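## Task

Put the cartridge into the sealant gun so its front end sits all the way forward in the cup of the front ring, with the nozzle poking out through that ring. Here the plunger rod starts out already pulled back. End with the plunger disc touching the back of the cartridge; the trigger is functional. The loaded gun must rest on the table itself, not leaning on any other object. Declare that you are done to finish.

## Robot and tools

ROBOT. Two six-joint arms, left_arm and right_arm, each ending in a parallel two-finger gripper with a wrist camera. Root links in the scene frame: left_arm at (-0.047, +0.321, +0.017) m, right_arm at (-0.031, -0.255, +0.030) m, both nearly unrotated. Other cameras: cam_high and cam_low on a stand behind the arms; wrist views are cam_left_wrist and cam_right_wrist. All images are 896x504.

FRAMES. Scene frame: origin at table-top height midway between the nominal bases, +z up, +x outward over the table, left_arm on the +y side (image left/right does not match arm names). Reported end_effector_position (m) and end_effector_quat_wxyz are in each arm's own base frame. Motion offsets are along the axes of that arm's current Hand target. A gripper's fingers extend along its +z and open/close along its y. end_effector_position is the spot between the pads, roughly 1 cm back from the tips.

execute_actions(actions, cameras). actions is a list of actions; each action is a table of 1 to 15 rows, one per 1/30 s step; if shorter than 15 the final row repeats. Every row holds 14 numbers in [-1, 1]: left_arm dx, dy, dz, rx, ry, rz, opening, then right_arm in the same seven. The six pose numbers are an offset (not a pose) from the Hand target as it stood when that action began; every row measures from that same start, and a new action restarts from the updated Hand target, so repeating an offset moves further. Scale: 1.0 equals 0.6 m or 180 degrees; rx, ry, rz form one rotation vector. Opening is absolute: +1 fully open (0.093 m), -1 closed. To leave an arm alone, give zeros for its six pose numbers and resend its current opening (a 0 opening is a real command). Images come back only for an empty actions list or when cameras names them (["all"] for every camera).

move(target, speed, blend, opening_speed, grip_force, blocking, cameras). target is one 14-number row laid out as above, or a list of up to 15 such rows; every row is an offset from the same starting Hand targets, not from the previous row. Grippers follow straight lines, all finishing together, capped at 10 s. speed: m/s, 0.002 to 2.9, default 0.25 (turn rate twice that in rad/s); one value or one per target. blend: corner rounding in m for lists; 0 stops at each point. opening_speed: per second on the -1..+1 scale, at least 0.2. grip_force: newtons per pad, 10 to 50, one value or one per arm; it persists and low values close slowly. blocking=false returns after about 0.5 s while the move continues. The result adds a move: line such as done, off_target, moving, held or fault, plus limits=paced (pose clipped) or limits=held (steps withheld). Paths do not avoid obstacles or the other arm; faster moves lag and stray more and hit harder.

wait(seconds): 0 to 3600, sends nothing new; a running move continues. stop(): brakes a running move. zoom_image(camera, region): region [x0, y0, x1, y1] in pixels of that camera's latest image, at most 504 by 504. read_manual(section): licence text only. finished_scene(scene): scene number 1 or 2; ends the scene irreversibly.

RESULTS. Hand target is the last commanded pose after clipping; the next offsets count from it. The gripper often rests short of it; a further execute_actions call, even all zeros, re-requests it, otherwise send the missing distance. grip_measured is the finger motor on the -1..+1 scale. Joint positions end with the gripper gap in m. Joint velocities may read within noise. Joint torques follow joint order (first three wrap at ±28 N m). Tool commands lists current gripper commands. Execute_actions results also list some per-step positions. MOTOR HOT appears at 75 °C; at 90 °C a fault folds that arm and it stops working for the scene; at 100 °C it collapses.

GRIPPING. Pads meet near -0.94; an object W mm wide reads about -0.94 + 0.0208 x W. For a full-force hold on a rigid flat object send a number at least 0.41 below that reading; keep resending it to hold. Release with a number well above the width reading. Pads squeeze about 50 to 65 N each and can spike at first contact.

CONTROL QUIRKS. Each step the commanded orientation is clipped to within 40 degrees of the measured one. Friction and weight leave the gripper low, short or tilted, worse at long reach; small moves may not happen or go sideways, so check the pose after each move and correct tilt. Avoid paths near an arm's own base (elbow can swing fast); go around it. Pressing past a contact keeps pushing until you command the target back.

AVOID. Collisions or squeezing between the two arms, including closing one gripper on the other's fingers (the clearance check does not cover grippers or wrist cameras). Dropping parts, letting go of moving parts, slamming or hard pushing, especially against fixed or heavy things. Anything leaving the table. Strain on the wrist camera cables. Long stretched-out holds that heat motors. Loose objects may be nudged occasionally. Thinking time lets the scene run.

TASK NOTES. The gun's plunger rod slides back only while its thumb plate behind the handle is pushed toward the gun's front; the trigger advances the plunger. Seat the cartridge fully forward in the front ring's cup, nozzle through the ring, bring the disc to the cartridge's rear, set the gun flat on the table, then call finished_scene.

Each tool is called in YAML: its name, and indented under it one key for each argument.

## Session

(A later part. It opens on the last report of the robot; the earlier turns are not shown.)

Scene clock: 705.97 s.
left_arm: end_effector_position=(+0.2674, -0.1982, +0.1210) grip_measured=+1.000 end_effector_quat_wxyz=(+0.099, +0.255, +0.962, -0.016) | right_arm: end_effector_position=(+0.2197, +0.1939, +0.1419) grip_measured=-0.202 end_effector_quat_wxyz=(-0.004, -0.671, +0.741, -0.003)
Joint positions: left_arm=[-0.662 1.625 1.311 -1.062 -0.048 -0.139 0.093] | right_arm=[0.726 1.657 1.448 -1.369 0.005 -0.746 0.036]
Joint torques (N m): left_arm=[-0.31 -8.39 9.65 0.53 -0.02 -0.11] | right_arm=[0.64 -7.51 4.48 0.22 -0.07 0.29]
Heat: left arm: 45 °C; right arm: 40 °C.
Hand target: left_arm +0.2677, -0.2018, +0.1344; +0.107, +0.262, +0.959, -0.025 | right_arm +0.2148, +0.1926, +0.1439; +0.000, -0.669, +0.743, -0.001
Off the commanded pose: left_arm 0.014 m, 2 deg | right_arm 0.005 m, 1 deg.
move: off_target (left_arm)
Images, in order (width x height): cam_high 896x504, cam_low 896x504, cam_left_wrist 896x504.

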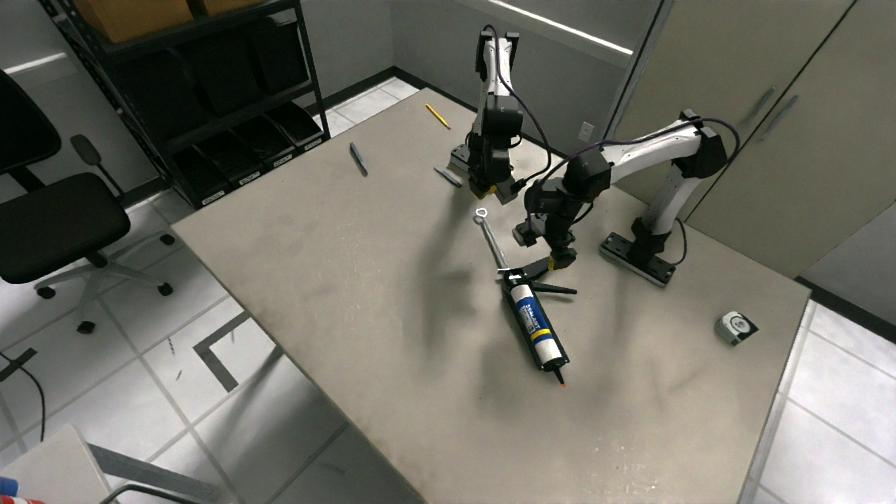

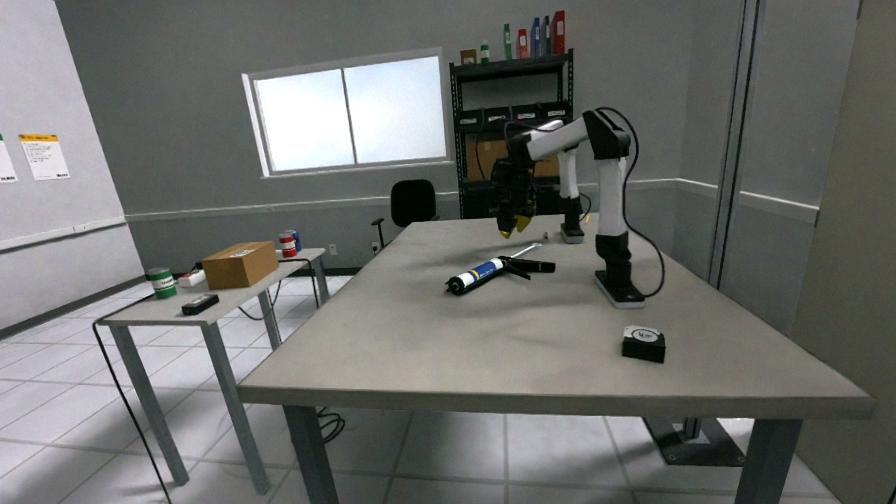

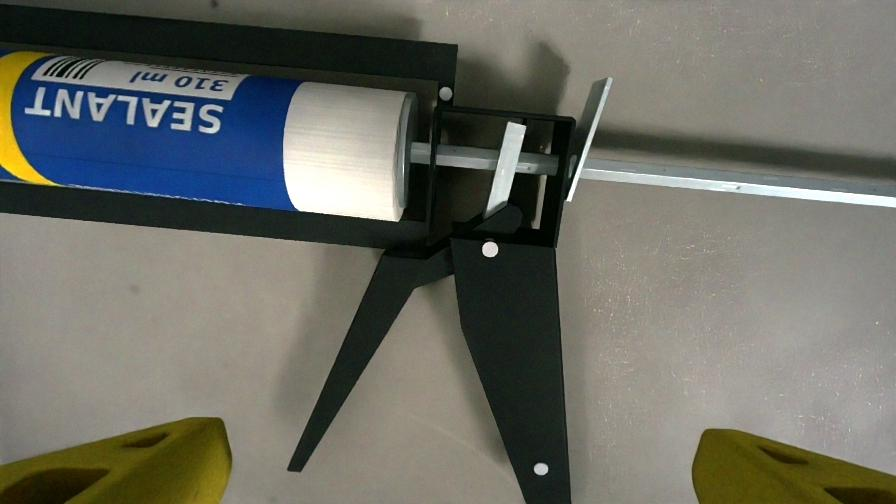

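zoom_image:
  camera: "cam_left_wrist"
  region: [340, 40, 600, 260]

zoom_image:
  camera: "cam_low"
  region: [430, 230, 570, 310]

Scaled by 1.938 from the camera's image (finer frame: 1280x720).

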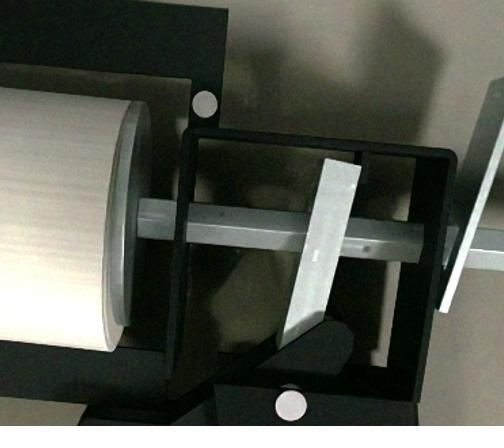

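Scaled by 3.600 from the camera's image (finer frame: 1280x720).

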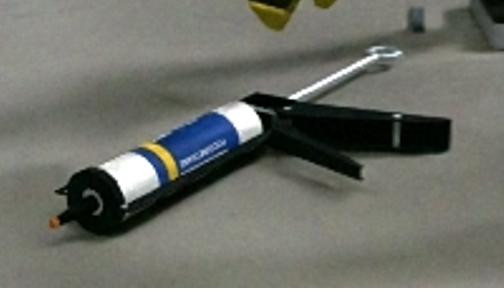

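finished_scene:
  scene: 2

The scene is finished: the task was done.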